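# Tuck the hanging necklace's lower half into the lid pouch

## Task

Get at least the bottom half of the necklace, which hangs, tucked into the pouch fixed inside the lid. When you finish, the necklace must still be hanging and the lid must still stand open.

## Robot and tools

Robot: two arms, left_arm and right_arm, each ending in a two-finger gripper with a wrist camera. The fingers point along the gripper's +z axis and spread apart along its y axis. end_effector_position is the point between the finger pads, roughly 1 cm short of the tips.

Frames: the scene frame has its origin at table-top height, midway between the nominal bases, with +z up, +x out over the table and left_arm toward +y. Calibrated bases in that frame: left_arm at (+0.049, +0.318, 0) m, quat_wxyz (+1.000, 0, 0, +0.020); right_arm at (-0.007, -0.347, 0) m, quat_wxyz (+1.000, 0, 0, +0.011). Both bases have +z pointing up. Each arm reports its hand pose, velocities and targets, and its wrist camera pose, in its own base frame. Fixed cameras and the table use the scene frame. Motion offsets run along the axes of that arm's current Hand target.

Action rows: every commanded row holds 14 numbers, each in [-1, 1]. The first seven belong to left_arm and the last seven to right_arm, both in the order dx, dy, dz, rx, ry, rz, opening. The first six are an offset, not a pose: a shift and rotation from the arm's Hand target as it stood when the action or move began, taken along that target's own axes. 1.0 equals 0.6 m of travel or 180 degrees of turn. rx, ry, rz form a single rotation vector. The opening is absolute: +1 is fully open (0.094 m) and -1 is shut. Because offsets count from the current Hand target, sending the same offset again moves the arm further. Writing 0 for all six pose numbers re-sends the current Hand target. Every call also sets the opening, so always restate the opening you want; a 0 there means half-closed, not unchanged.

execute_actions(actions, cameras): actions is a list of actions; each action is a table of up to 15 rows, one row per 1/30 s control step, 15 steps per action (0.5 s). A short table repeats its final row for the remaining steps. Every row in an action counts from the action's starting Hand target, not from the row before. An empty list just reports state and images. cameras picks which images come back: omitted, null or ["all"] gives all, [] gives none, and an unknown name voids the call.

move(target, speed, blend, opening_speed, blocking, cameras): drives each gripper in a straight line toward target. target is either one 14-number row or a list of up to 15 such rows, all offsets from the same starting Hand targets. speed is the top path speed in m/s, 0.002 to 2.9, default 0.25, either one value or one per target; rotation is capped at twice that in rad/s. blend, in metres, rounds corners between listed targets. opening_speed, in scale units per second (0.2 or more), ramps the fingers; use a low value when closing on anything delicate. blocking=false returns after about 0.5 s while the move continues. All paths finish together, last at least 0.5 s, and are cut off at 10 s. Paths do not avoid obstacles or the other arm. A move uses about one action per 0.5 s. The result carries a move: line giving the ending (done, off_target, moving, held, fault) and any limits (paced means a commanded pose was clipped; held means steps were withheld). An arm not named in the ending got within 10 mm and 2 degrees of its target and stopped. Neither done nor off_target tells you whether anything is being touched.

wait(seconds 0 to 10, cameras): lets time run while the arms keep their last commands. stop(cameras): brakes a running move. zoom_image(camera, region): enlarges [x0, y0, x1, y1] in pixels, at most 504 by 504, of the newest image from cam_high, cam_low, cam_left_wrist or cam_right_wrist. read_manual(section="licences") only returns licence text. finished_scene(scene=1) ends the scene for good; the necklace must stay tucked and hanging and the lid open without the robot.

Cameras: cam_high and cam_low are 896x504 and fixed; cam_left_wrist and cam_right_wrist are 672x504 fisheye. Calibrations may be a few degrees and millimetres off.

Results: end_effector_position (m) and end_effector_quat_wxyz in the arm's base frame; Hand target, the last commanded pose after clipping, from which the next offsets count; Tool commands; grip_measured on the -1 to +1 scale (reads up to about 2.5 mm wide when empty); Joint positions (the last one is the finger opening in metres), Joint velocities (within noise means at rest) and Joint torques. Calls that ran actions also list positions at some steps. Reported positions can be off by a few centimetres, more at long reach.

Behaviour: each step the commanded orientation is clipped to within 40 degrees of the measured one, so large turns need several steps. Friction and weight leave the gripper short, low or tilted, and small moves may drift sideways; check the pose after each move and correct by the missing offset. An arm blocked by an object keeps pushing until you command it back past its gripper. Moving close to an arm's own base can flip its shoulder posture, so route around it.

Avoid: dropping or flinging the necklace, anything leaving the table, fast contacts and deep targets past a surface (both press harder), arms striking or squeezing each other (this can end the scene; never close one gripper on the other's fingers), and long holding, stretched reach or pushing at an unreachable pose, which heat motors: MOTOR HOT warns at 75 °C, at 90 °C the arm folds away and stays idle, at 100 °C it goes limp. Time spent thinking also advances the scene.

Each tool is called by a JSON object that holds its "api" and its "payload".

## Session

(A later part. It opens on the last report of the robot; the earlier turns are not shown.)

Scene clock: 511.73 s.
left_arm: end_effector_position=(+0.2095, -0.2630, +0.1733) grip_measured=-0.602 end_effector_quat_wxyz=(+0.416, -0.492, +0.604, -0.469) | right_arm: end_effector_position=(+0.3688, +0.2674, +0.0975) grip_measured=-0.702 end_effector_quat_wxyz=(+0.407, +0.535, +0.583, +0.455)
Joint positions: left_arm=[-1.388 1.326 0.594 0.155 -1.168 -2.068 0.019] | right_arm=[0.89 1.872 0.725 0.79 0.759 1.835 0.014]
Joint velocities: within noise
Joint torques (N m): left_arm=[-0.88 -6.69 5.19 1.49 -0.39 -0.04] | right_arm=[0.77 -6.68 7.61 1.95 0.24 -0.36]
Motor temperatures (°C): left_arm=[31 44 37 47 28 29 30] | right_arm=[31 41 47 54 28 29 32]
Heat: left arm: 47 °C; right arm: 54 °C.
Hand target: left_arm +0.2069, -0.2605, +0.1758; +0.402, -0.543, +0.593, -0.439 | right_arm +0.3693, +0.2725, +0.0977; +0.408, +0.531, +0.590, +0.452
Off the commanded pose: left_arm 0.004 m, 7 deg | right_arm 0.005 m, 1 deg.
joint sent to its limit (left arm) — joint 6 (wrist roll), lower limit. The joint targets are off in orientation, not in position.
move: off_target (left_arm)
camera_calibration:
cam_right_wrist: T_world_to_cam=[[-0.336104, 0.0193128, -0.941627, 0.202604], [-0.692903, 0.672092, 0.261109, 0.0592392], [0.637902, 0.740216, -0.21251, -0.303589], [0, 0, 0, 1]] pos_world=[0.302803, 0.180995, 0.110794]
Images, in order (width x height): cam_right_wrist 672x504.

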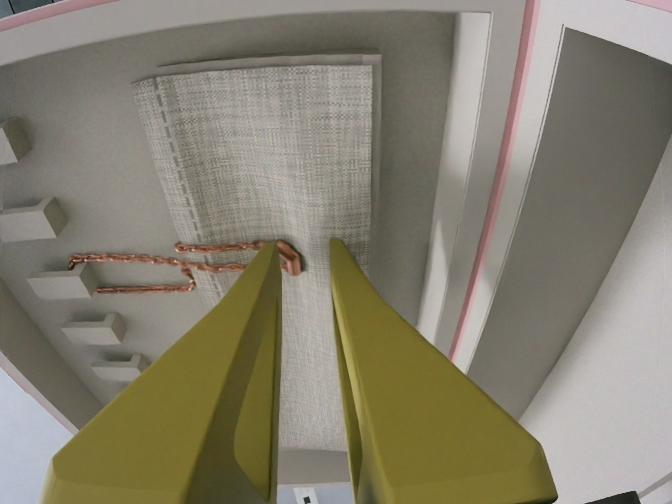

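{"api": "move", "payload": {"target": [0,0,0,0,0,0,-0.6,0.00333,0.00742,-0.00374,0,0,0,-0.7], "speed": 0.03, "cameras": ["cam_right_wrist"]}}

{"api": "zoom_image", "payload": {"camera": "cam_right_wrist", "region": [235, 200, 395, 300]}}

Scene clock: 512.97 s.
left_arm: end_effector_position=(+0.2095, -0.2630, +0.1733) grip_measured=-0.602 end_effector_quat_wxyz=(+0.416, -0.492, +0.604, -0.469) | right_arm: end_effector_position=(+0.3671, +0.2706, +0.0956) grip_measured=-0.702 end_effector_quat_wxyz=(+0.406, +0.533, +0.590, +0.450)
Joint positions: left_arm=[-1.388 1.326 0.594 0.155 -1.168 -2.068 0.019] | right_arm=[0.898 1.872 0.734 0.764 0.759 1.835 0.014]
Joint velocities: within noise
Joint torques (N m): left_arm=[-0.98 -6.57 5.04 1.52 -0.45 -0.04] | right_arm=[0.68 -7.9 7.65 1.98 0.31 -0.32]
Motor temperatures (°C): left_arm=[31 44 37 47 28 29 30] | right_arm=[31 41 47 54 28 29 32]
Heat: left arm: 47 °C; right arm: 54 °C.
Hand target: left_arm +0.2069, -0.2605, +0.1758; +0.402, -0.543, +0.593, -0.439 | right_arm +0.3681, +0.2744, +0.1026; +0.408, +0.531, +0.590, +0.452
Off the commanded pose: left_arm 0.004 m, 7 deg | right_arm 0.008 m, 0 deg.
joint sent to its limit (left arm) — joint 6 (wrist roll), lower limit. The joint targets are off in orientation, not in position.
move: off_target (left_arm)
camera_calibration:
cam_right_wrist: T_world_to_cam=[[-0.346477, 0.00386339, -0.938051, 0.207664], [-0.695207, 0.670318, 0.259541, 0.0578541], [0.629795, 0.742064, -0.229564, -0.301011], [0, 0, 0, 1]] pos_world=[0.301747, 0.183787, 0.110682]
Images, in order (width x height): cam_right_wrist 672x504.

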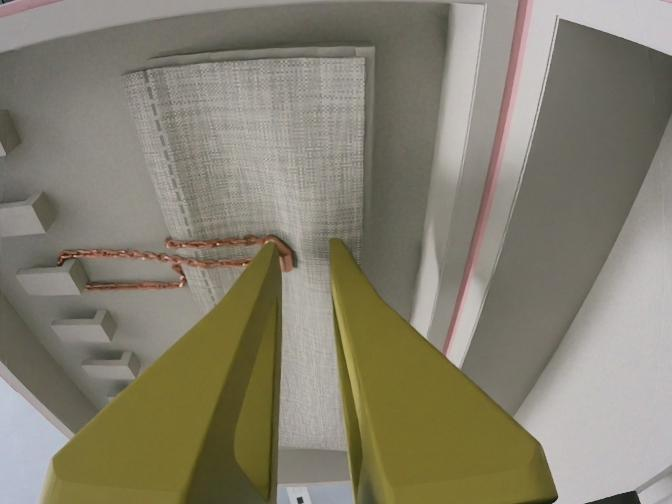

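Scaled by 3.150 from the camera's 672x504 image, which has a finer 960x720 frame.

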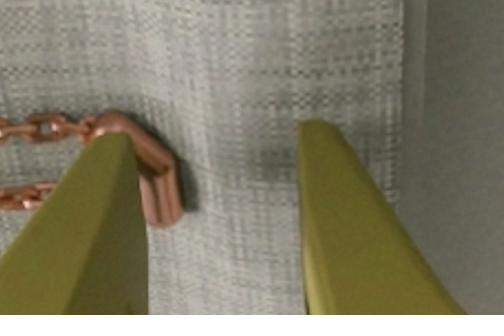

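{"api": "move", "payload": {"target": [0,0,0,0,0,0,-0.6,-0.00248,0.0101,-0.00102,0,0,0,-0.7], "speed": 0.03, "cameras": ["cam_right_wrist"]}}

Scene clock: 514.07 s.
left_arm: end_effector_position=(+0.2095, -0.2630, +0.1733) grip_measured=-0.602 end_effector_quat_wxyz=(+0.416, -0.492, +0.604, -0.469) | right_arm: end_effector_position=(+0.3667, +0.2701, +0.0927) grip_measured=-0.702 end_effector_quat_wxyz=(+0.406, +0.533, +0.596, +0.442)
Joint positions: left_arm=[-1.388 1.326 0.594 0.155 -1.168 -2.068 0.019] | right_arm=[0.898 1.872 0.738 0.741 0.759 1.835 0.014]
Joint velocities: within noise
Joint torques (N m): left_arm=[-0.88 -6.56 5.19 1.49 -0.37 -0.03] | right_arm=[0.28 -9.54 7.66 1.98 0.28 -0.35]
Motor temperatures (°C): left_arm=[31 44 37 47 28 29 30] | right_arm=[31 41 47 54 28 29 32]
Heat: left arm: 47 °C; right arm: 54 °C.
Hand target: left_arm +0.2069, -0.2605, +0.1758; +0.402, -0.543, +0.593, -0.439 | right_arm +0.3692, +0.2730, +0.1086; +0.408, +0.531, +0.590, +0.452
Off the commanded pose: left_arm 0.004 m, 7 deg | right_arm 0.016 m, 1 deg.
joint sent to its limit (left arm) — joint 6 (wrist roll), lower limit. The joint targets are off in orientation, not in position.
move: off_target (left_arm, right_arm)
camera_calibration:
cam_right_wrist: T_world_to_cam=[[-0.35765, -0.0100878, -0.933801, 0.212405], [-0.692107, 0.674188, 0.257796, 0.0565757], [0.626957, 0.738491, -0.248105, -0.297376], [0, 0, 0, 1]] pos_world=[0.301565, 0.18361, 0.109978]
Images, in order (width x height): cam_right_wrist 672x504.

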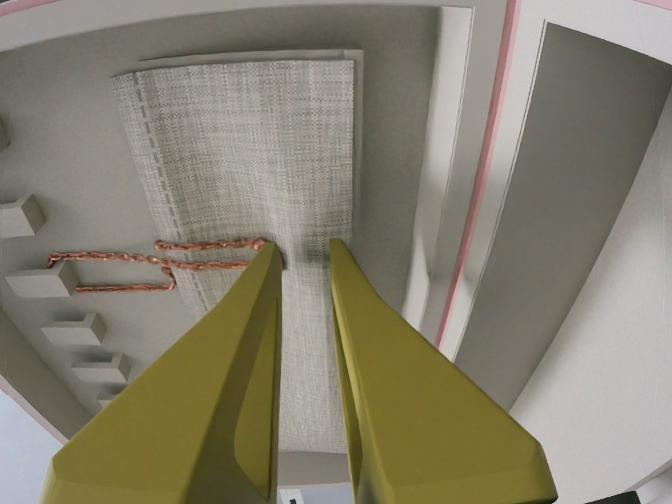

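{"api": "move", "payload": {"target": [0,0,0,0,0,0,-0.6,-0.00017,0.0053,-0.0188,0,0,0,-0.7], "speed": 0.03, "cameras": []}}

Scene clock: 515.37 s.
left_arm: end_effector_position=(+0.2095, -0.2630, +0.1733) grip_measured=-0.602 end_effector_quat_wxyz=(+0.416, -0.492, +0.604, -0.469) | right_arm: end_effector_position=(+0.3612, +0.2736, +0.1065) grip_measured=-0.702 end_effector_quat_wxyz=(+0.406, +0.529, +0.594, +0.450)
Joint positions: left_arm=[-1.388 1.326 0.594 0.155 -1.168 -2.068 0.019] | right_arm=[0.915 1.827 0.738 0.711 0.769 1.835 0.014]
Joint velocities: within noise
Joint torques (N m): left_arm=[-1.07 -6.46 5.18 1.53 -0.4 -0.04] | right_arm=[0.64 -9.06 6.01 1.97 0.36 -0.24]
Motor temperatures (°C): left_arm=[31 44 37 47 28 29 30] | right_arm=[31 41 46 54 28 29 32]
Heat: left arm: 47 °C; right arm: 54 °C.
Hand target: left_arm +0.2069, -0.2605, +0.1758; +0.402, -0.543, +0.593, -0.439 | right_arm +0.3591, +0.2720, +0.1145; +0.408, +0.530, +0.590, +0.452
Off the commanded pose: left_arm 0.004 m, 7 deg | right_arm 0.008 m, 1 deg.
joint sent to its limit (left arm) — joint 6 (wrist roll), lower limit. The joint targets are off in orientation, not in position.
move: off_target (left_arm)
No camera images: "cameras" was empty.

{"api": "move", "payload": {"target": [0,0,0,0,0,0,-0.6,0.0001,-0.01058,0.01846,0,0,0,-0.7], "speed": 0.03, "cameras": []}}

Scene clock: 516.67 s.
left_arm: end_effector_position=(+0.2095, -0.2630, +0.1733) grip_measured=-0.602 end_effector_quat_wxyz=(+0.416, -0.492, +0.604, -0.469) | right_arm: end_effector_position=(+0.3652, +0.2705, +0.1101) grip_measured=-0.702 end_effector_quat_wxyz=(+0.408, +0.533, +0.585, +0.456)
Joint positions: left_arm=[-1.388 1.326 0.594 0.155 -1.168 -2.068 0.019] | right_arm=[0.904 1.827 0.738 0.73 0.769 1.835 0.014]
Joint velocities: within noise
Joint torques (N m): left_arm=[-1.05 -6.56 5.05 1.47 -0.42 0] | right_arm=[-0.01 -5.33 7.38 2.15 0.18 -0.33]
Motor temperatures (°C): left_arm=[31 44 37 47 28 29 30] | right_arm=[31 41 46 54 28 29 31]
Heat: left arm: 47 °C; right arm: 54 °C.
Hand target: left_arm +0.2069, -0.2605, +0.1758; +0.402, -0.543, +0.593, -0.439 | right_arm +0.3682, +0.2729, +0.1056; +0.408, +0.531, +0.590, +0.452
Off the commanded pose: left_arm 0.004 m, 7 deg | right_arm 0.006 m, 1 deg.
joint sent to its limit (left arm) — joint 6 (wrist roll), lower limit. The joint targets are off in orientation, not in position.
move: off_target (left_arm)
No camera images: "cameras" was empty.

{"api": "move", "payload": {"target": [0,0,0,0,0,0,-0.6,-0.00205,-0.00909,0.01436,0,0,0,-0.7], "speed": 0.03, "cameras": ["cam_right_wrist"]}}

{"api": "zoom_image", "payload": {"camera": "cam_right_wrist", "region": [235, 200, 395, 300]}}

Scene clock: 517.83 s.
left_arm: end_effector_position=(+0.2095, -0.2630, +0.1733) grip_measured=-0.602 end_effector_quat_wxyz=(+0.416, -0.492, +0.604, -0.469) | right_arm: end_effector_position=(+0.3707, +0.2682, +0.0999) grip_measured=-0.702 end_effector_quat_wxyz=(+0.407, +0.535, +0.585, +0.453)
Joint positions: left_arm=[-1.388 1.326 0.594 0.155 -1.168 -2.068 0.019] | right_arm=[0.887 1.866 0.738 0.766 0.756 1.833 0.014]
Joint velocities: within noise
Joint torques (N m): left_arm=[-0.85 -6.52 5.11 1.47 -0.39 -0.01] | right_arm=[-0.06 -5.55 7.97 2.19 0.15 -0.4]
Motor temperatures (°C): left_arm=[31 44 37 47 28 29 30] | right_arm=[31 41 46 54 28 29 31]
Heat: left arm: 47 °C; right arm: 54 °C.
Hand target: left_arm +0.2069, -0.2605, +0.1758; +0.402, -0.543, +0.593, -0.439 | right_arm +0.3751, +0.2724, +0.0981; +0.408, +0.530, +0.590, +0.452
Off the commanded pose: left_arm 0.004 m, 7 deg | right_arm 0.006 m, 1 deg.
joint sent to its limit (left arm) — joint 6 (wrist roll), lower limit. The joint targets are off in orientation, not in position.
move: off_target (left_arm)
camera_calibration:
cam_right_wrist: T_world_to_cam=[[-0.339981, 0.0141525, -0.940326, 0.208058], [-0.69229, 0.672986, 0.260431, 0.0589561], [0.636512, 0.73952, -0.219005, -0.303468], [0, 0, 0, 1]] pos_world=[0.304712, 0.1818, 0.113828]
Images, in order (width x height): cam_right_wrist 672x504.

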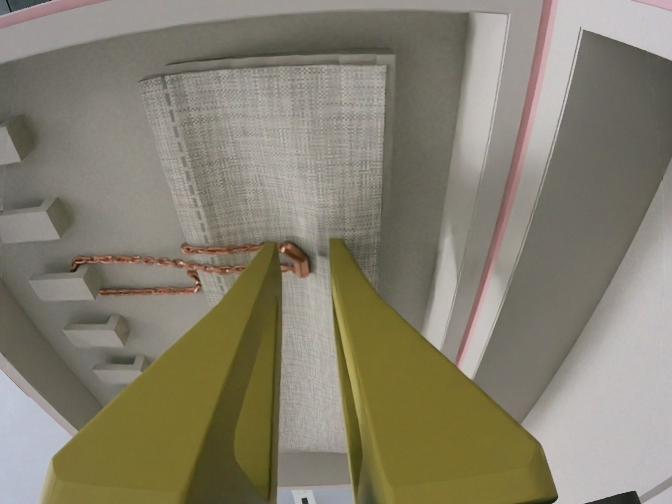

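Scaled by 3.150 from the camera's 672x504 image, which has a finer 960x720 frame.

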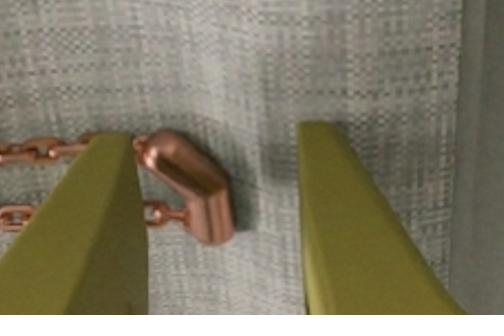

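{"api": "move", "payload": {"target": [0,0,0,0,0,0,-0.6,0,0.00223,0.00432,0,0,0,-0.7], "speed": 0.03, "cameras": ["cam_right_wrist"]}}

{"api": "zoom_image", "payload": {"camera": "cam_right_wrist", "region": [235, 200, 395, 300]}}

Scene clock: 519.00 s.
left_arm: end_effector_position=(+0.2095, -0.2630, +0.1733) grip_measured=-0.602 end_effector_quat_wxyz=(+0.416, -0.492, +0.604, -0.469) | right_arm: end_effector_position=(+0.3739, +0.2693, +0.1035) grip_measured=-0.702 end_effector_quat_wxyz=(+0.407, +0.535, +0.582, +0.457)
Joint positions: left_arm=[-1.388 1.326 0.594 0.155 -1.168 -2.068 0.019] | right_arm=[0.881 1.866 0.748 0.767 0.75 1.831 0.014]
Joint velocities: within noise
Joint torques (N m): left_arm=[-0.9 -6.58 5.03 1.51 -0.37 0.03] | right_arm=[-0.08 -5.31 7.77 2.18 0.12 -0.4]
Motor temperatures (°C): left_arm=[31 44 37 47 28 29 30] | right_arm=[31 41 46 54 28 29 31]
Heat: left arm: 47 °C; right arm: 54 °C.
Hand target: left_arm +0.2069, -0.2605, +0.1758; +0.402, -0.543, +0.593, -0.439 | right_arm +0.3779, +0.2727, +0.0987; +0.408, +0.530, +0.590, +0.452
Off the commanded pose: left_arm 0.004 m, 7 deg | right_arm 0.007 m, 1 deg.
joint sent to its limit (left arm) — joint 6 (wrist roll), lower limit. The joint targets are off in orientation, not in position.
move: off_target (left_arm)
camera_calibration:
cam_right_wrist: T_world_to_cam=[[-0.334328, 0.0212268, -0.942218, 0.208717], [-0.694043, 0.670809, 0.26138, 0.0607309], [0.637597, 0.741326, -0.209538, -0.307364], [0, 0, 0, 1]] pos_world=[0.307904, 0.182688, 0.116379]
Images, in order (width x height): cam_right_wrist 672x504.

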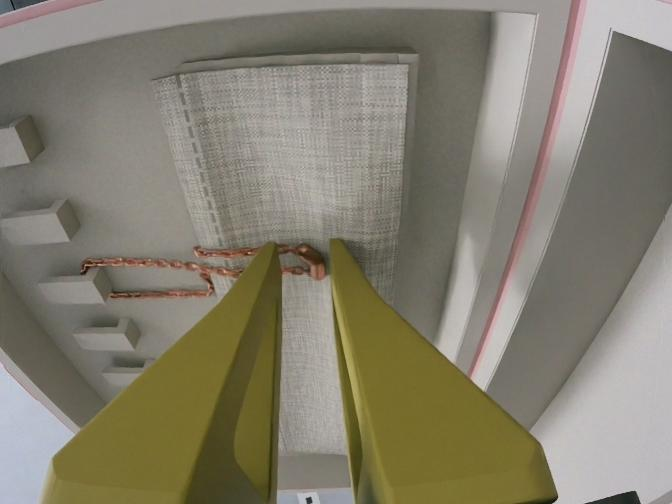

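Scaled by 3.150 from the camera's 672x504 image, which has a finer 960x720 frame.

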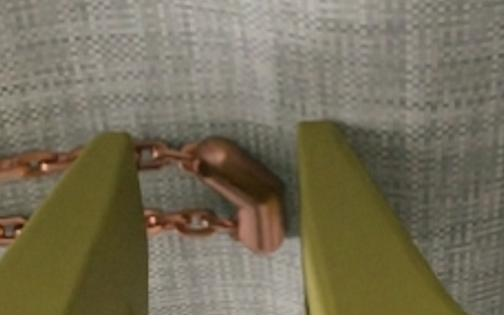

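{"api": "move", "payload": {"target": [0,0,0,0,0,0,-0.6,0,0,0,0,0,0,-0.92], "speed": 0.03, "opening_speed": 0.2, "cameras": ["cam_right_wrist"]}}

{"api": "zoom_image", "payload": {"camera": "cam_right_wrist", "region": [235, 200, 395, 300]}}

Scene clock: 521.63 s.
left_arm: end_effector_position=(+0.2095, -0.2630, +0.1733) grip_measured=-0.602 end_effector_quat_wxyz=(+0.416, -0.492, +0.604, -0.469) | right_arm: end_effector_position=(+0.3739, +0.2695, +0.1036) grip_measured=-0.918 end_effector_quat_wxyz=(+0.407, +0.535, +0.583, +0.457)
Joint positions: left_arm=[-1.388 1.326 0.594 0.155 -1.168 -2.068 0.019] | right_arm=[0.881 1.866 0.749 0.767 0.749 1.83 0.004]
Joint velocities: within noise
Joint torques (N m): left_arm=[-0.88 -6.53 5.22 1.53 -0.38 -0.06] | right_arm=[-0.08 -5.29 7.82 2.17 0.15 -0.4]
Motor temperatures (°C): left_arm=[31 44 37 47 28 29 30] | right_arm=[31 41 46 55 28 29 31]
Heat: left arm: 47 °C; right arm: 55 °C.
Hand target: left_arm +0.2069, -0.2605, +0.1758; +0.402, -0.543, +0.593, -0.439 | right_arm +0.3780, +0.2728, +0.0988; +0.408, +0.530, +0.590, +0.453
Off the commanded pose: left_arm 0.004 m, 7 deg | right_arm 0.007 m, 1 deg.
joint sent to its limit (left arm) — joint 6 (wrist roll), lower limit. The joint targets are off in orientation, not in position.
move: off_target (left_arm)
camera_calibration:
cam_right_wrist: T_world_to_cam=[[-0.33438, 0.0209767, -0.942205, 0.208902], [-0.694841, 0.669932, 0.261508, 0.0610378], [0.636699, 0.742126, -0.209436, -0.307436], [0, 0, 0, 1]] pos_world=[0.308009, 0.182883, 0.116478]
Images, in order (width x height): cam_right_wrist 672x504.

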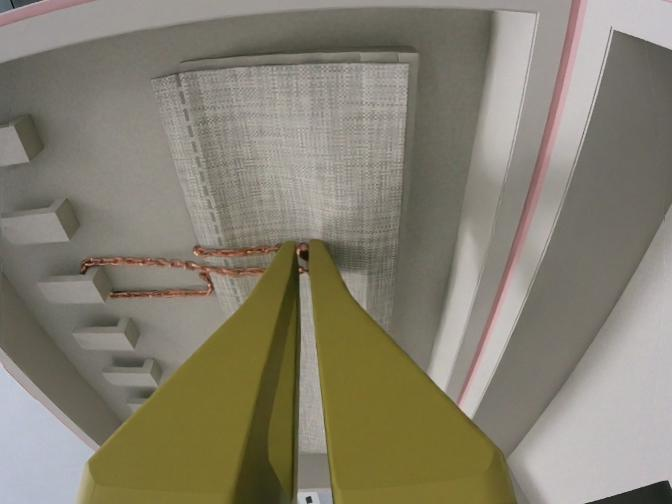

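Scaled by 3.150 from the camera's 672x504 image, which has a finer 960x720 frame.

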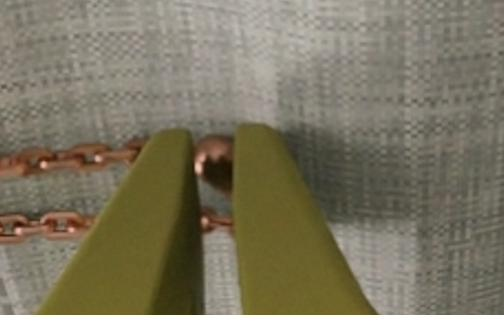

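{"api": "move", "payload": {"target": [0,0,0,0,0,0,-0.6,0,0,0,0,0,0,-1], "speed": 0.03, "opening_speed": 0.2, "cameras": ["cam_right_wrist"]}}

{"api": "zoom_image", "payload": {"camera": "cam_right_wrist", "region": [235, 200, 395, 300]}}

Scene clock: 524.03 s.
left_arm: end_effector_position=(+0.2095, -0.2630, +0.1733) grip_measured=-0.602 end_effector_quat_wxyz=(+0.416, -0.492, +0.604, -0.469) | right_arm: end_effector_position=(+0.3739, +0.2695, +0.1036) grip_measured=-0.998 end_effector_quat_wxyz=(+0.407, +0.535, +0.583, +0.457)
Joint positions: left_arm=[-1.388 1.326 0.594 0.155 -1.168 -2.068 0.019] | right_arm=[0.881 1.866 0.749 0.767 0.749 1.83 0]
Joint velocities: within noise
Joint torques (N m): left_arm=[-0.83 -6.72 5.11 1.53 -0.43 0.01] | right_arm=[-0.08 -5.31 7.8 2.17 0.15 -0.4]
Motor temperatures (°C): left_arm=[31 44 37 47 28 29 30] | right_arm=[31 41 46 55 28 29 31]
Heat: left arm: 47 °C; right arm: 55 °C.
Hand target: left_arm +0.2069, -0.2605, +0.1758; +0.402, -0.543, +0.593, -0.439 | right_arm +0.3780, +0.2728, +0.0988; +0.408, +0.530, +0.590, +0.452
Off the commanded pose: left_arm 0.004 m, 7 deg | right_arm 0.007 m, 1 deg.
joint sent to its limit (left arm) — joint 6 (wrist roll), lower limit. The joint targets are off in orientation, not in position.
move: off_target (left_arm)
camera_calibration:
cam_right_wrist: T_world_to_cam=[[-0.33438, 0.0209767, -0.942205, 0.208902], [-0.694841, 0.669932, 0.261508, 0.0610378], [0.636699, 0.742126, -0.209436, -0.307436], [0, 0, 0, 1]] pos_world=[0.308009, 0.182883, 0.116478]
Images, in order (width x height): cam_right_wrist 672x504.

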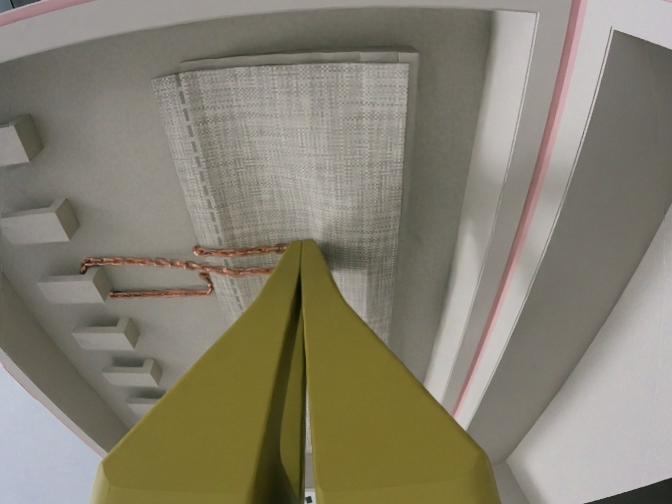

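Scaled by 3.150 from the camera's 672x504 image, which has a finer 960x720 frame.

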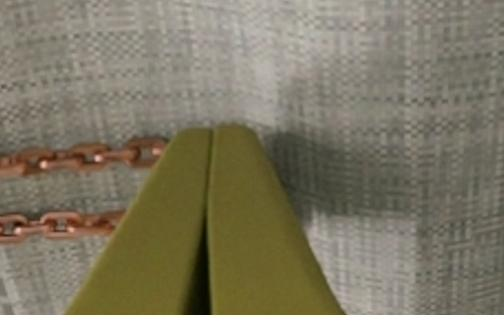

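{"api": "move", "payload": {"target": [[0,0,0,0,0,0,-0.6,0,0,0,0,0,0,-0.74],[0,0,0,0,0,0,-0.6,0,0.00118,0.00507,0,0,0,-0.74]], "speed": 0.02, "opening_speed": 0.3, "cameras": ["cam_right_wrist"]}}

{"api": "zoom_image", "payload": {"camera": "cam_right_wrist", "region": [235, 200, 395, 300]}}

Scene clock: 526.03 s.
left_arm: end_effector_position=(+0.2095, -0.2630, +0.1733) grip_measured=-0.602 end_effector_quat_wxyz=(+0.416, -0.492, +0.604, -0.469) | right_arm: end_effector_position=(+0.3758, +0.2695, +0.1022) grip_measured=-0.742 end_effector_quat_wxyz=(+0.408, +0.535, +0.583, +0.455)
Joint positions: left_arm=[-1.388 1.326 0.594 0.155 -1.168 -2.068 0.019] | right_arm=[0.877 1.873 0.755 0.767 0.747 1.828 0.012]
Joint velocities: within noise
Joint torques (N m): left_arm=[-1.01 -6.52 4.97 1.46 -0.41 0.01] | right_arm=[-0.27 -5.41 8.1 2.17 0.11 -0.38]
Motor temperatures (°C): left_arm=[31 43 37 47 28 29 30] | right_arm=[31 40 46 55 28 29 31]
Heat: left arm: 47 °C; right arm: 55 °C.
Hand target: left_arm +0.2069, -0.2605, +0.1758; +0.402, -0.543, +0.593, -0.439 | right_arm +0.3811, +0.2730, +0.0986; +0.408, +0.530, +0.590, +0.452
Off the commanded pose: left_arm 0.004 m, 7 deg | right_arm 0.007 m, 1 deg.
joint sent to its limit (left arm) — joint 6 (wrist roll), lower limit. The joint targets are off in orientation, not in position.
move: off_target (left_arm)
camera_calibration:
cam_right_wrist: T_world_to_cam=[[-0.33578, 0.0179852, -0.941769, 0.209601], [-0.693537, 0.671827, 0.260105, 0.0618546], [0.637384, 0.740489, -0.213112, -0.308335], [0, 0, 0, 1]] pos_world=[0.309806, 0.182993, 0.115597]
Images, in order (width x height): cam_right_wrist 672x504.

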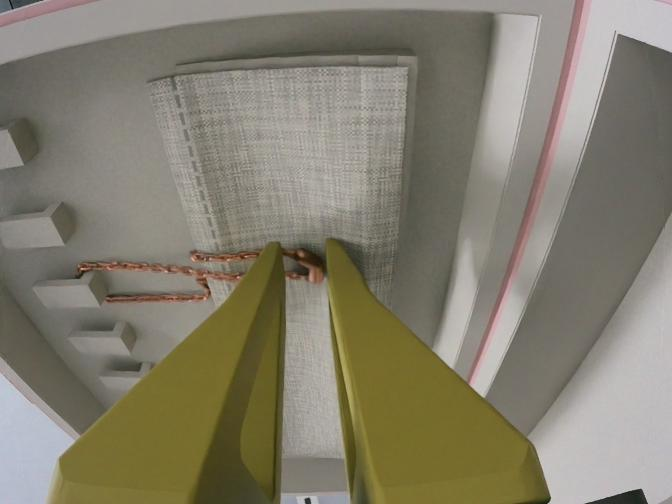

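Scaled by 3.150 from the camera's 672x504 image, which has a finer 960x720 frame.

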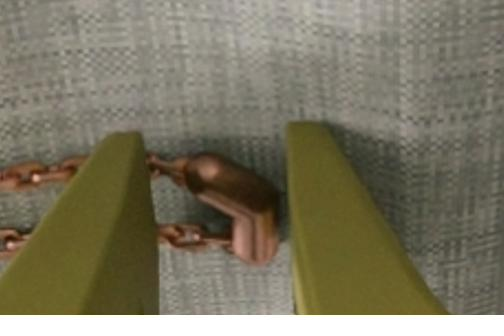

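{"api": "move", "payload": {"target": [[0,0,0,0,0,0,-0.6,0,0.00118,0.00507,0,0,0,-0.74],[0,0,0,0,0,0,-0.6,0,0.00118,0.00507,0,0,0,-0.9]], "speed": 0.02, "opening_speed": 0.2, "cameras": ["cam_right_wrist"]}}

{"api": "zoom_image", "payload": {"camera": "cam_right_wrist", "region": [235, 200, 395, 300]}}

Scene clock: 527.90 s.
left_arm: end_effector_position=(+0.2095, -0.2630, +0.1733) grip_measured=-0.602 end_effector_quat_wxyz=(+0.416, -0.492, +0.604, -0.469) | right_arm: end_effector_position=(+0.3787, +0.2712, +0.1035) grip_measured=-0.898 end_effector_quat_wxyz=(+0.407, +0.534, +0.582, +0.458)
Joint positions: left_arm=[-1.388 1.326 0.594 0.155 -1.168 -2.068 0.019] | right_arm=[0.873 1.88 0.765 0.77 0.741 1.824 0.005]
Joint velocities: within noise
Joint torques (N m): left_arm=[-0.9 -6.34 5.11 1.49 -0.36 0.05] | right_arm=[-0.44 -5.45 7.97 2.14 0.11 -0.4]
Motor temperatures (°C): left_arm=[31 43 37 47 28 29 30] | right_arm=[31 40 46 55 28 29 31]
Heat: left arm: 47 °C; right arm: 55 °C.
Hand target: left_arm +0.2069, -0.2605, +0.1758; +0.402, -0.543, +0.593, -0.439 | right_arm +0.3841, +0.2734, +0.0986; +0.408, +0.530, +0.590, +0.452
Off the commanded pose: left_arm 0.004 m, 7 deg | right_arm 0.008 m, 1 deg.
joint sent to its limit (left arm) — joint 6 (wrist roll), lower limit. The joint targets are off in orientation, not in position.
move: off_target (left_arm)
camera_calibration:
cam_right_wrist: T_world_to_cam=[[-0.332453, 0.0208813, -0.942889, 0.209769], [-0.696085, 0.66913, 0.260251, 0.0639753], [0.636349, 0.742852, -0.207919, -0.311996], [0, 0, 0, 1]] pos_world=[0.312809, 0.184579, 0.11627]
Images, in order (width x height): cam_right_wrist 672x504.

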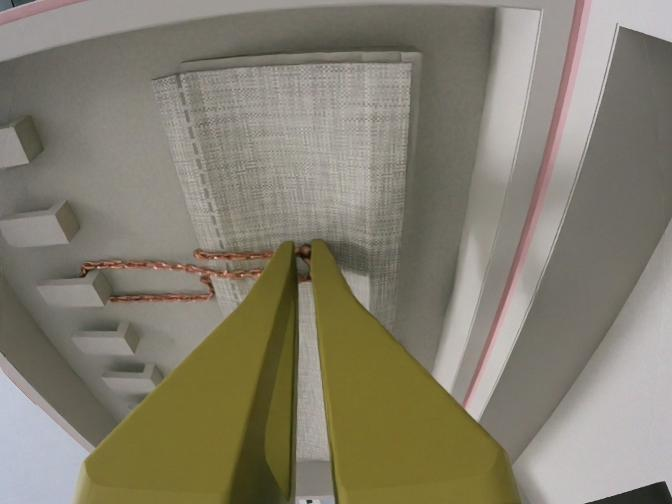

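Scaled by 3.150 from the camera's 672x504 image, which has a finer 960x720 frame.

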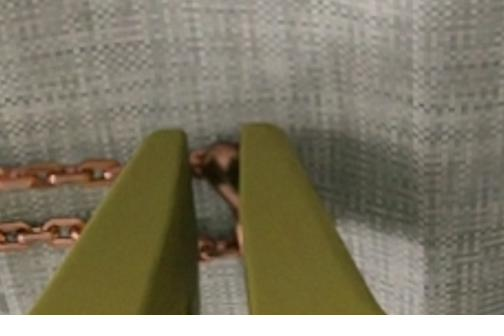

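{"api": "move", "payload": {"target": [0,0,0,0,0,0,-0.6,0,0,0,0,0,0,-0.97], "speed": 0.02, "opening_speed": 0.2, "cameras": ["cam_right_wrist"]}}

{"api": "zoom_image", "payload": {"camera": "cam_right_wrist", "region": [235, 200, 395, 300]}}

Scene clock: 531.53 s.
left_arm: end_effector_position=(+0.2095, -0.2630, +0.1733) grip_measured=-0.602 end_effector_quat_wxyz=(+0.416, -0.492, +0.604, -0.469) | right_arm: end_effector_position=(+0.3787, +0.2712, +0.1035) grip_measured=-0.968 end_effector_quat_wxyz=(+0.407, +0.534, +0.582, +0.458)
Joint positions: left_arm=[-1.388 1.326 0.594 0.155 -1.168 -2.068 0.019] | right_arm=[0.873 1.88 0.765 0.77 0.741 1.824 0.001]
Joint velocities: within noise
Joint torques (N m): left_arm=[-0.92 -6.57 4.97 1.53 -0.4 0.02] | right_arm=[-0.42 -5.46 7.99 2.14 0.11 -0.4]
Motor temperatures (°C): left_arm=[31 43 37 47 28 29 30] | right_arm=[31 41 46 55 28 29 31]
Heat: left arm: 47 °C; right arm: 55 °C.
Hand target: left_arm +0.2069, -0.2605, +0.1758; +0.402, -0.543, +0.593, -0.439 | right_arm +0.3841, +0.2734, +0.0986; +0.408, +0.530, +0.590, +0.452
Off the commanded pose: left_arm 0.004 m, 7 deg | right_arm 0.008 m, 1 deg.
joint sent to its limit (left arm) — joint 6 (wrist roll), lower limit. The joint targets are off in orientation, not in position.
move: off_target (left_arm)
camera_calibration:
cam_right_wrist: T_world_to_cam=[[-0.332453, 0.0208813, -0.942889, 0.209769], [-0.696085, 0.66913, 0.260251, 0.0639753], [0.636349, 0.742852, -0.207919, -0.311996], [0, 0, 0, 1]] pos_world=[0.312809, 0.184579, 0.11627]
Images, in order (width x height): cam_right_wrist 672x504.

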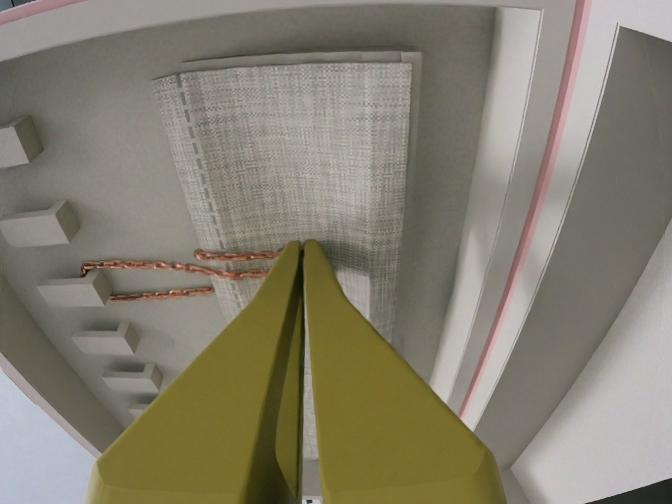

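Scaled by 3.150 from the camera's 672x504 image, which has a finer 960x720 frame.

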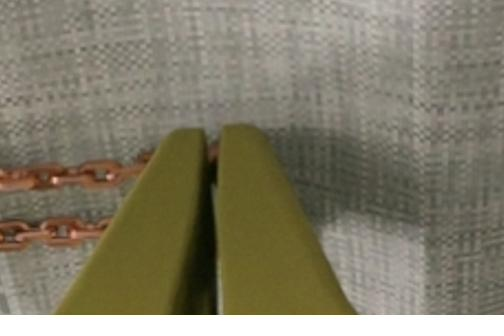

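{"api": "move", "payload": {"target": [[0,0,0,0,0,0,-0.6,0,0,0,0,0,0,-1],[0,0,0,0,0,0,-0.6,0,0.02599,-0.01507,0,0,0,-1]], "speed": 0.03, "opening_speed": 0.2, "cameras": ["cam_right_wrist"]}}

Scene clock: 533.77 s.
left_arm: end_effector_position=(+0.2095, -0.2630, +0.1733) grip_measured=-0.602 end_effector_quat_wxyz=(+0.416, -0.492, +0.604, -0.469) | right_arm: end_effector_position=(+0.3767, +0.2689, +0.0994) grip_measured=-0.998 end_effector_quat_wxyz=(+0.408, +0.534, +0.595, +0.441)
Joint positions: left_arm=[-1.388 1.326 0.594 0.155 -1.168 -2.068 0.019] | right_arm=[0.873 1.867 0.769 0.711 0.741 1.824 0]
Joint velocities: within noise
Joint torques (N m): left_arm=[-0.61 -6.45 4.96 1.5 -0.37 -0.02] | right_arm=[0.31 -9.54 8.14 1.93 0.23 -0.36]
Motor temperatures (°C): left_arm=[31 43 37 47 28 29 30] | right_arm=[31 41 46 55 28 29 31]
Heat: left arm: 47 °C; right arm: 55 °C.
Hand target: left_arm +0.2069, -0.2605, +0.1758; +0.402, -0.543, +0.593, -0.439 | right_arm +0.3794, +0.2729, +0.1159; +0.408, +0.530, +0.590, +0.452
Off the commanded pose: left_arm 0.004 m, 7 deg | right_arm 0.017 m, 1 deg.
joint sent to its limit (left arm) — joint 6 (wrist roll), lower limit. The joint targets are off in orientation, not in position.
move: off_target (left_arm, right_arm)
camera_calibration:
cam_right_wrist: T_world_to_cam=[[-0.358045, -0.00956691, -0.933655, 0.222225], [-0.689261, 0.677254, 0.257383, 0.0607236], [0.629859, 0.735687, -0.249081, -0.301385], [0, 0, 0, 1]] pos_world=[0.311251, 0.182726, 0.116783]
Images, in order (width x height): cam_right_wrist 672x504.

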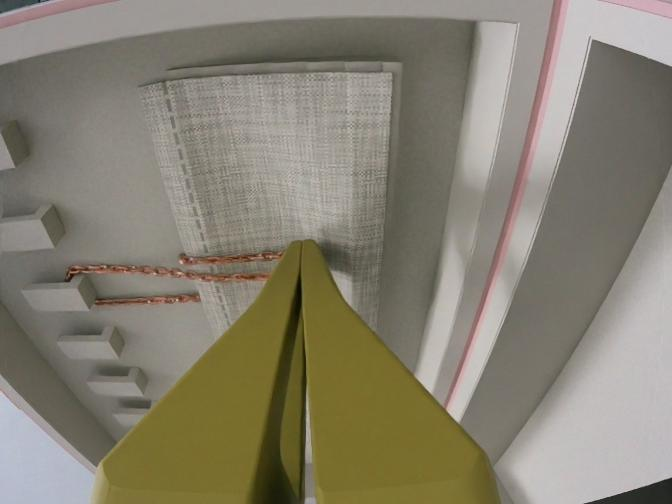

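{"api": "move", "payload": {"target": [0,0,0,0,0,0,-0.6,0,0.00936,-0.01612,0,0,0,-1], "speed": 0.03, "cameras": ["cam_right_wrist"]}}

Scene clock: 534.90 s.
left_arm: end_effector_position=(+0.2095, -0.2630, +0.1733) grip_measured=-0.602 end_effector_quat_wxyz=(+0.416, -0.492, +0.604, -0.469) | right_arm: end_effector_position=(+0.3721, +0.2713, +0.1114) grip_measured=-0.998 end_effector_quat_wxyz=(+0.405, +0.530, +0.596, +0.446)
Joint positions: left_arm=[-1.388 1.326 0.594 0.155 -1.168 -2.068 0.019] | right_arm=[0.885 1.823 0.769 0.674 0.741 1.824 0]
Joint velocities: within noise
Joint torques (N m): left_arm=[-1.05 -6.52 5.23 1.46 -0.39 0.03] | right_arm=[0.66 -9.2 7.31 1.97 0.37 -0.27]
Motor temperatures (°C): left_arm=[31 43 37 47 28 29 30] | right_arm=[31 41 46 55 28 29 31]
Heat: left arm: 47 °C; right arm: 55 °C.
Hand target: left_arm +0.2069, -0.2605, +0.1758; +0.402, -0.543, +0.593, -0.439 | right_arm +0.3716, +0.2720, +0.1238; +0.408, +0.531, +0.590, +0.452
Off the commanded pose: left_arm 0.004 m, 7 deg | right_arm 0.012 m, 1 deg.
joint sent to its limit (left arm) — joint 6 (wrist roll), lower limit. The joint targets are off in orientation, not in position.
move: off_target (left_arm, right_arm)
camera_calibration:
cam_right_wrist: T_world_to_cam=[[-0.353547, -0.00843807, -0.935379, 0.229944], [-0.697959, 0.668133, 0.257782, 0.0585066], [0.622782, 0.743994, -0.242106, -0.29762], [0, 0, 0, 1]] pos_world=[0.307484, 0.184278, 0.127947]
Images, in order (width x height): cam_right_wrist 672x504.

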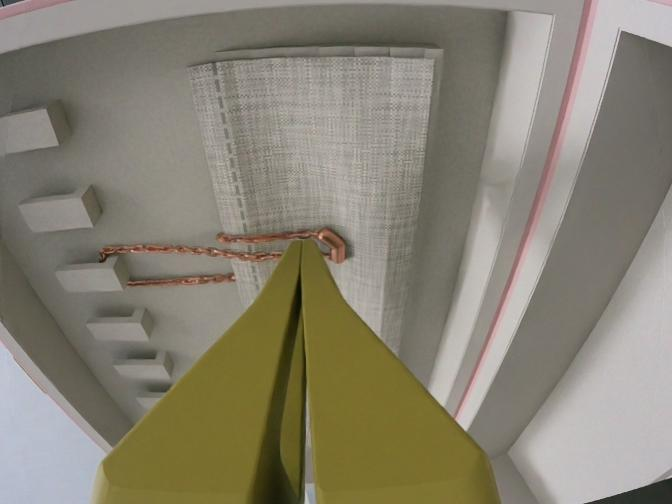

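{"api": "move", "payload": {"target": [[0,0,0,0,0,0,-0.6,-0.0004,0.00268,-0.04153,0,0,0,-1],[0,0,0,0,0,0,-0.6,-0.00656,-0.00949,-0.03027,0.00664,0.01084,-0.5007,-0.72]], "speed": [0.08, 0.2], "cameras": ["cam_right_wrist"]}}

Scene clock: 542.63 s.
left_arm: end_effector_position=(+0.2095, -0.2630, +0.1733) grip_measured=-0.602 end_effector_quat_wxyz=(+0.416, -0.492, +0.604, -0.469) | right_arm: end_effector_position=(+0.3533, +0.2679, +0.1197) grip_measured=-0.722 end_effector_quat_wxyz=(+0.595, -0.040, +0.802, +0.035)
Joint positions: left_arm=[-1.388 1.326 0.594 0.155 -1.168 -2.068 0.019] | right_arm=[0.922 1.739 0.734 0.59 0.77 0.306 0.013]
Joint velocities: within noise
Joint torques (N m): left_arm=[-0.81 -6.56 5.23 1.52 -0.34 -0.06] | right_arm=[-0.08 -8.02 6.42 2.04 0.17 -0.33]
Motor temperatures (°C): left_arm=[31 43 37 47 28 29 30] | right_arm=[31 43 46 55 28 29 31]
Heat: left arm: 47 °C; right arm: 55 °C.
Hand target: left_arm +0.2069, -0.2605, +0.1758; +0.402, -0.543, +0.593, -0.439 | right_arm +0.3531, +0.2662, +0.1230; +0.594, -0.046, +0.802, +0.033
Off the commanded pose: left_arm 0.004 m, 7 deg | right_arm 0.004 m, 1 deg.
joint sent to its limit (left arm) — joint 6 (wrist roll), lower limit. The joint targets are off in orientation, not in position.
move: off_target (left_arm)
camera_calibration:
cam_right_wrist: T_world_to_cam=[[0.014027, -0.99967, -0.0215232, 0.257355], [-0.858793, -0.00101981, -0.512322, 0.373873], [0.512131, 0.0256703, -0.858524, 0.0238954], [0, 0, 0, 1]] pos_world=[0.305232, 0.257038, 0.217597]
Images, in order (width x height): cam_right_wrist 672x504.

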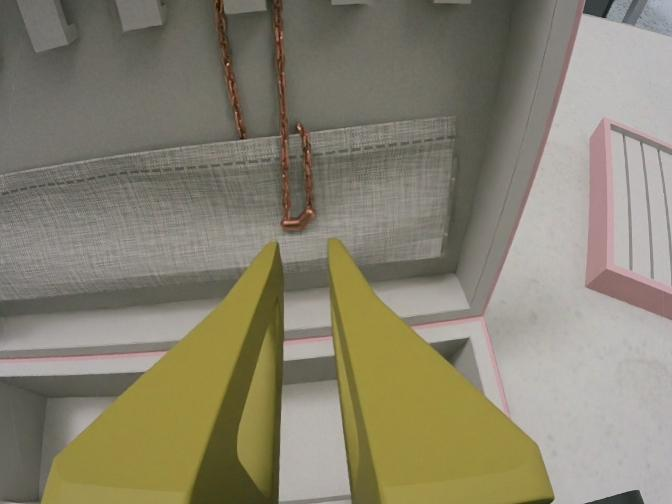

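{"api": "move", "payload": {"target": [0,0,0,0,0,0,-0.6,-0.01426,0.0025,0.02708,0,0,0,-0.72], "speed": 0.05, "cameras": ["cam_right_wrist"]}}

Scene clock: 544.60 s.
left_arm: end_effector_position=(+0.2095, -0.2630, +0.1733) grip_measured=-0.602 end_effector_quat_wxyz=(+0.416, -0.492, +0.604, -0.469) | right_arm: end_effector_position=(+0.3679, +0.2667, +0.1309) grip_measured=-0.722 end_effector_quat_wxyz=(+0.600, -0.035, +0.798, +0.039)
Joint positions: left_arm=[-1.388 1.326 0.594 0.155 -1.168 -2.068 0.019] | right_arm=[0.884 1.739 0.773 0.582 0.737 0.287 0.013]
Joint velocities: within noise
Joint torques (N m): left_arm=[-0.92 -6.5 5.11 1.47 -0.38 -0.02] | right_arm=[0.01 -5.39 8.53 2.05 0.2 -0.33]
Motor temperatures (°C): left_arm=[31 43 37 46 28 29 30] | right_arm=[31 43 46 55 28 29 31]
Heat: left arm: 46 °C; right arm: 55 °C.
Hand target: left_arm +0.2069, -0.2605, +0.1758; +0.402, -0.543, +0.593, -0.439 | right_arm +0.3709, +0.2697, +0.1264; +0.594, -0.046, +0.802, +0.033
Off the commanded pose: left_arm 0.004 m, 7 deg | right_arm 0.006 m, 2 deg.
joint sent to its limit (left arm) — joint 6 (wrist roll), lower limit. The joint targets are off in orientation, not in position.
move: off_target (left_arm)
camera_calibration:
cam_right_wrist: T_world_to_cam=[[0.0126126, -0.999301, -0.035188, 0.258415], [-0.853269, 0.00759095, -0.521416, 0.388961], [0.521319, 0.0366013, -0.852577, 0.0190721], [0, 0, 0, 1]] pos_world=[0.318687, 0.254584, 0.228164]
Images, in order (width x height): cam_right_wrist 672x504.

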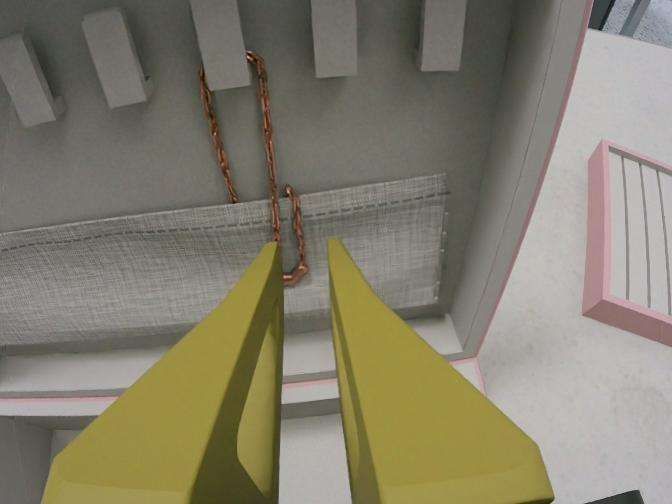

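{"api": "move", "payload": {"target": [0,0,0,0,0,0,-0.6,0.00888,0.00722,0.01656,0,0,0,-0.72], "speed": 0.05, "cameras": ["cam_right_wrist"]}}

Scene clock: 545.73 s.
left_arm: end_effector_position=(+0.2095, -0.2630, +0.1733) grip_measured=-0.602 end_effector_quat_wxyz=(+0.416, -0.492, +0.604, -0.469) | right_arm: end_effector_position=(+0.3737, +0.2708, +0.1198) grip_measured=-0.722 end_effector_quat_wxyz=(+0.594, -0.040, +0.803, +0.034)
Joint positions: left_arm=[-1.388 1.326 0.594 0.155 -1.168 -2.068 0.019] | right_arm=[0.878 1.788 0.796 0.59 0.73 0.283 0.013]
Joint velocities: within noise
Joint torques (N m): left_arm=[-0.91 -6.34 5.12 1.56 -0.36 0.02] | right_arm=[-0.08 -5.49 8.58 2.27 0.17 -0.33]
Motor temperatures (°C): left_arm=[31 43 37 46 28 29 30] | right_arm=[31 43 46 55 28 29 31]
Heat: left arm: 46 °C; right arm: 55 °C.
Hand target: left_arm +0.2069, -0.2605, +0.1758; +0.402, -0.543, +0.593, -0.439 | right_arm +0.3783, +0.2749, +0.1185; +0.594, -0.046, +0.802, +0.033
Off the commanded pose: left_arm 0.004 m, 7 deg | right_arm 0.006 m, 1 deg.
joint sent to its limit (left arm) — joint 6 (wrist roll), lower limit. The joint targets are off in orientation, not in position.
move: off_target (left_arm)
camera_calibration:
cam_right_wrist: T_world_to_cam=[[0.013495, -0.999723, -0.0193015, 0.259984], [-0.860089, -0.00176087, -0.510141, 0.391824], [0.509966, 0.0234854, -0.859874, 0.0150037], [0, 0, 0, 1]] pos_world=[0.325843, 0.260249, 0.217805]
Images, in order (width x height): cam_right_wrist 672x504.

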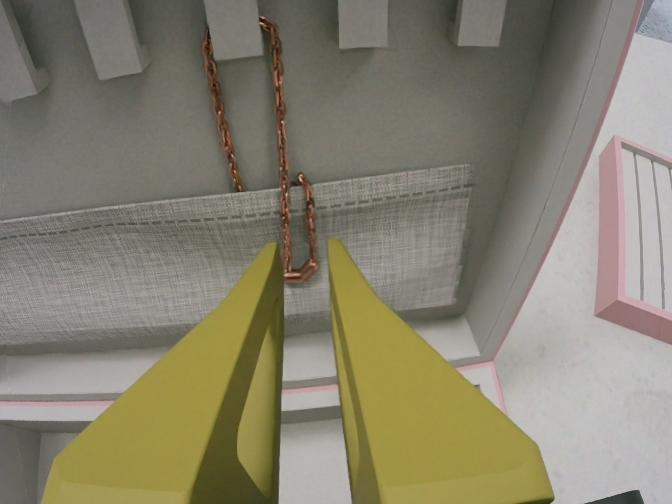

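{"api": "move", "payload": {"target": [0,0,0,0,0,0,-0.6,-0.00551,0.00084,0.01182,0,0,0,-0.72], "speed": 0.03, "cameras": ["cam_right_wrist"]}}

Scene clock: 546.77 s.
left_arm: end_effector_position=(+0.2095, -0.2630, +0.1733) grip_measured=-0.602 end_effector_quat_wxyz=(+0.416, -0.492, +0.604, -0.469) | right_arm: end_effector_position=(+0.3815, +0.2723, +0.1224) grip_measured=-0.722 end_effector_quat_wxyz=(+0.596, -0.039, +0.801, +0.035)
Joint positions: left_arm=[-1.388 1.326 0.594 0.155 -1.168 -2.068 0.019] | right_arm=[0.863 1.803 0.821 0.591 0.717 0.276 0.013]
Joint velocities: within noise
Joint torques (N m): left_arm=[-0.87 -6.46 4.98 1.56 -0.47 0.01] | right_arm=[-0.05 -5.57 8.66 2.23 0.15 -0.31]
Motor temperatures (°C): left_arm=[31 43 37 46 28 29 30] | right_arm=[31 43 46 55 28 29 31]
Heat: left arm: 46 °C; right arm: 55 °C.
Hand target: left_arm +0.2069, -0.2605, +0.1758; +0.402, -0.543, +0.593, -0.439 | right_arm +0.3859, +0.2763, +0.1196; +0.594, -0.046, +0.802, +0.033
Off the commanded pose: left_arm 0.004 m, 7 deg | right_arm 0.007 m, 1 deg.
joint sent to its limit (left arm) — joint 6 (wrist roll), lower limit. The joint targets are off in orientation, not in position.
move: off_target (left_arm)
camera_calibration:
cam_right_wrist: T_world_to_cam=[[0.0128585, -0.999628, -0.0240344, 0.26224], [-0.858026, 0.00131176, -0.513605, 0.398751], [0.513445, 0.0272264, -0.85769, 0.0105974], [0, 0, 0, 1]] pos_world=[0.333326, 0.261331, 0.220193]
Images, in order (width x height): cam_right_wrist 672x504.

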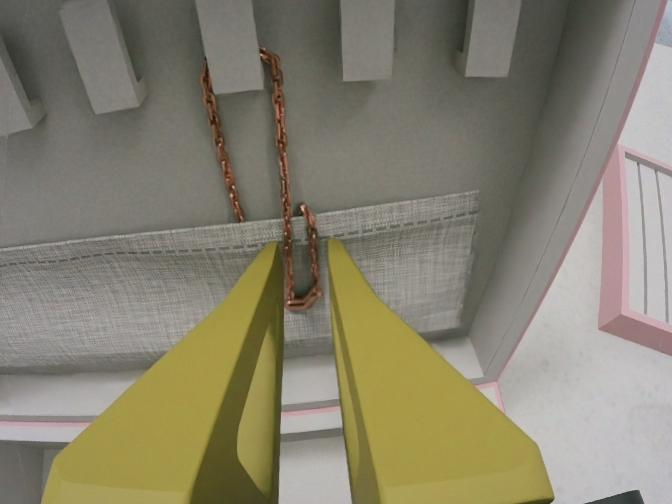

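{"api": "move", "payload": {"target": [[0,0,0,0,0,0,-0.6,0.00347,0,0.00575,0,0,0,-0.72],[0,0,0,0,0,0,-0.6,0.00347,0,0.00575,0,0,0,-0.9]], "speed": 0.02, "opening_speed": 0.2, "cameras": ["cam_right_wrist"]}}

Scene clock: 549.10 s.
left_arm: end_effector_position=(+0.2095, -0.2630, +0.1733) grip_measured=-0.602 end_effector_quat_wxyz=(+0.416, -0.492, +0.604, -0.469) | right_arm: end_effector_position=(+0.3840, +0.2734, +0.1187) grip_measured=-0.898 end_effector_quat_wxyz=(+0.594, -0.041, +0.802, +0.036)
Joint positions: left_arm=[-1.388 1.326 0.594 0.155 -1.168 -2.068 0.019] | right_arm=[0.858 1.819 0.826 0.6 0.708 0.273 0.005]
Joint velocities: within noise
Joint torques (N m): left_arm=[-1.03 -6.54 5.24 1.5 -0.39 -0.04] | right_arm=[-0.06 -5.65 8.59 2.29 0.18 -0.32]
Motor temperatures (°C): left_arm=[31 43 37 46 28 29 30] | right_arm=[31 42 46 55 28 29 31]
Heat: left arm: 46 °C; right arm: 55 °C.
Hand target: left_arm +0.2069, -0.2605, +0.1758; +0.402, -0.543, +0.593, -0.439 | right_arm +0.3887, +0.2766, +0.1167; +0.594, -0.046, +0.802, +0.033
Off the commanded pose: left_arm 0.004 m, 7 deg | right_arm 0.006 m, 1 deg.
joint sent to its limit (left arm) — joint 6 (wrist roll), lower limit. The joint targets are off in orientation, not in position.
move: off_target (left_arm)
camera_calibration:
cam_right_wrist: T_world_to_cam=[[0.0170772, -0.999605, -0.0223288, 0.261317], [-0.859773, -0.0032813, -0.510666, 0.400477], [0.510391, 0.0279184, -0.859489, 0.00728138], [0, 0, 0, 1]] pos_world=[0.33614, 0.262325, 0.216603]
Images, in order (width x height): cam_right_wrist 672x504.

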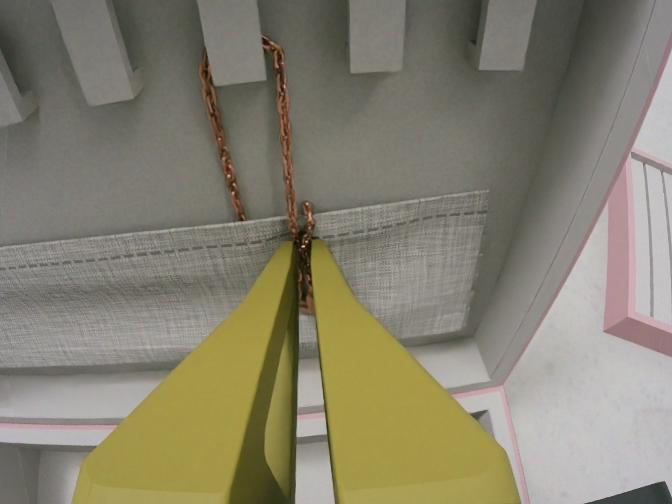

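{"api": "move", "payload": {"target": [0,0,0,0,0,0,-0.6,0,0,0,0,0,0,-1], "speed": 0.02, "opening_speed": 0.2, "cameras": []}}

{"api": "zoom_image", "payload": {"camera": "cam_right_wrist", "region": [260, 190, 350, 320]}}

Scene clock: 552.53 s.
left_arm: end_effector_position=(+0.2095, -0.2630, +0.1733) grip_measured=-0.602 end_effector_quat_wxyz=(+0.416, -0.492, +0.604, -0.469) | right_arm: end_effector_position=(+0.3840, +0.2736, +0.1187) grip_measured=-0.986 end_effector_quat_wxyz=(+0.594, -0.041, +0.802, +0.036)
Joint positions: left_arm=[-1.388 1.326 0.594 0.155 -1.168 -2.068 0.019] | right_arm=[0.858 1.819 0.826 0.601 0.706 0.272 0.001]
Joint velocities: within noise
Joint torques (N m): left_arm=[-1.01 -6.63 5.11 1.47 -0.35 -0.03] | right_arm=[-0.06 -5.67 8.59 2.27 0.2 -0.33]
Motor temperatures (°C): left_arm=[31 42 37 46 28 29 30] | right_arm=[31 42 47 55 28 29 31]
Heat: left arm: 46 °C; right arm: 55 °C.
Hand target: left_arm +0.2069, -0.2605, +0.1758; +0.402, -0.543, +0.593, -0.439 | right_arm +0.3887, +0.2766, +0.1167; +0.594, -0.046, +0.802, +0.033
Off the commanded pose: left_arm 0.004 m, 7 deg | right_arm 0.006 m, 1 deg.
joint sent to its limit (left arm) — joint 6 (wrist roll), lower limit. The joint targets are off in orientation, not in position.
move: off_target (left_arm)
No camera images: "cameras" was empty.

Scaled by 3.877 from the camera's 672x504 image, which has a finer 960x720 frame.

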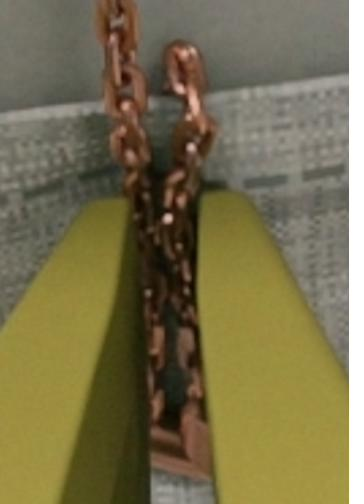

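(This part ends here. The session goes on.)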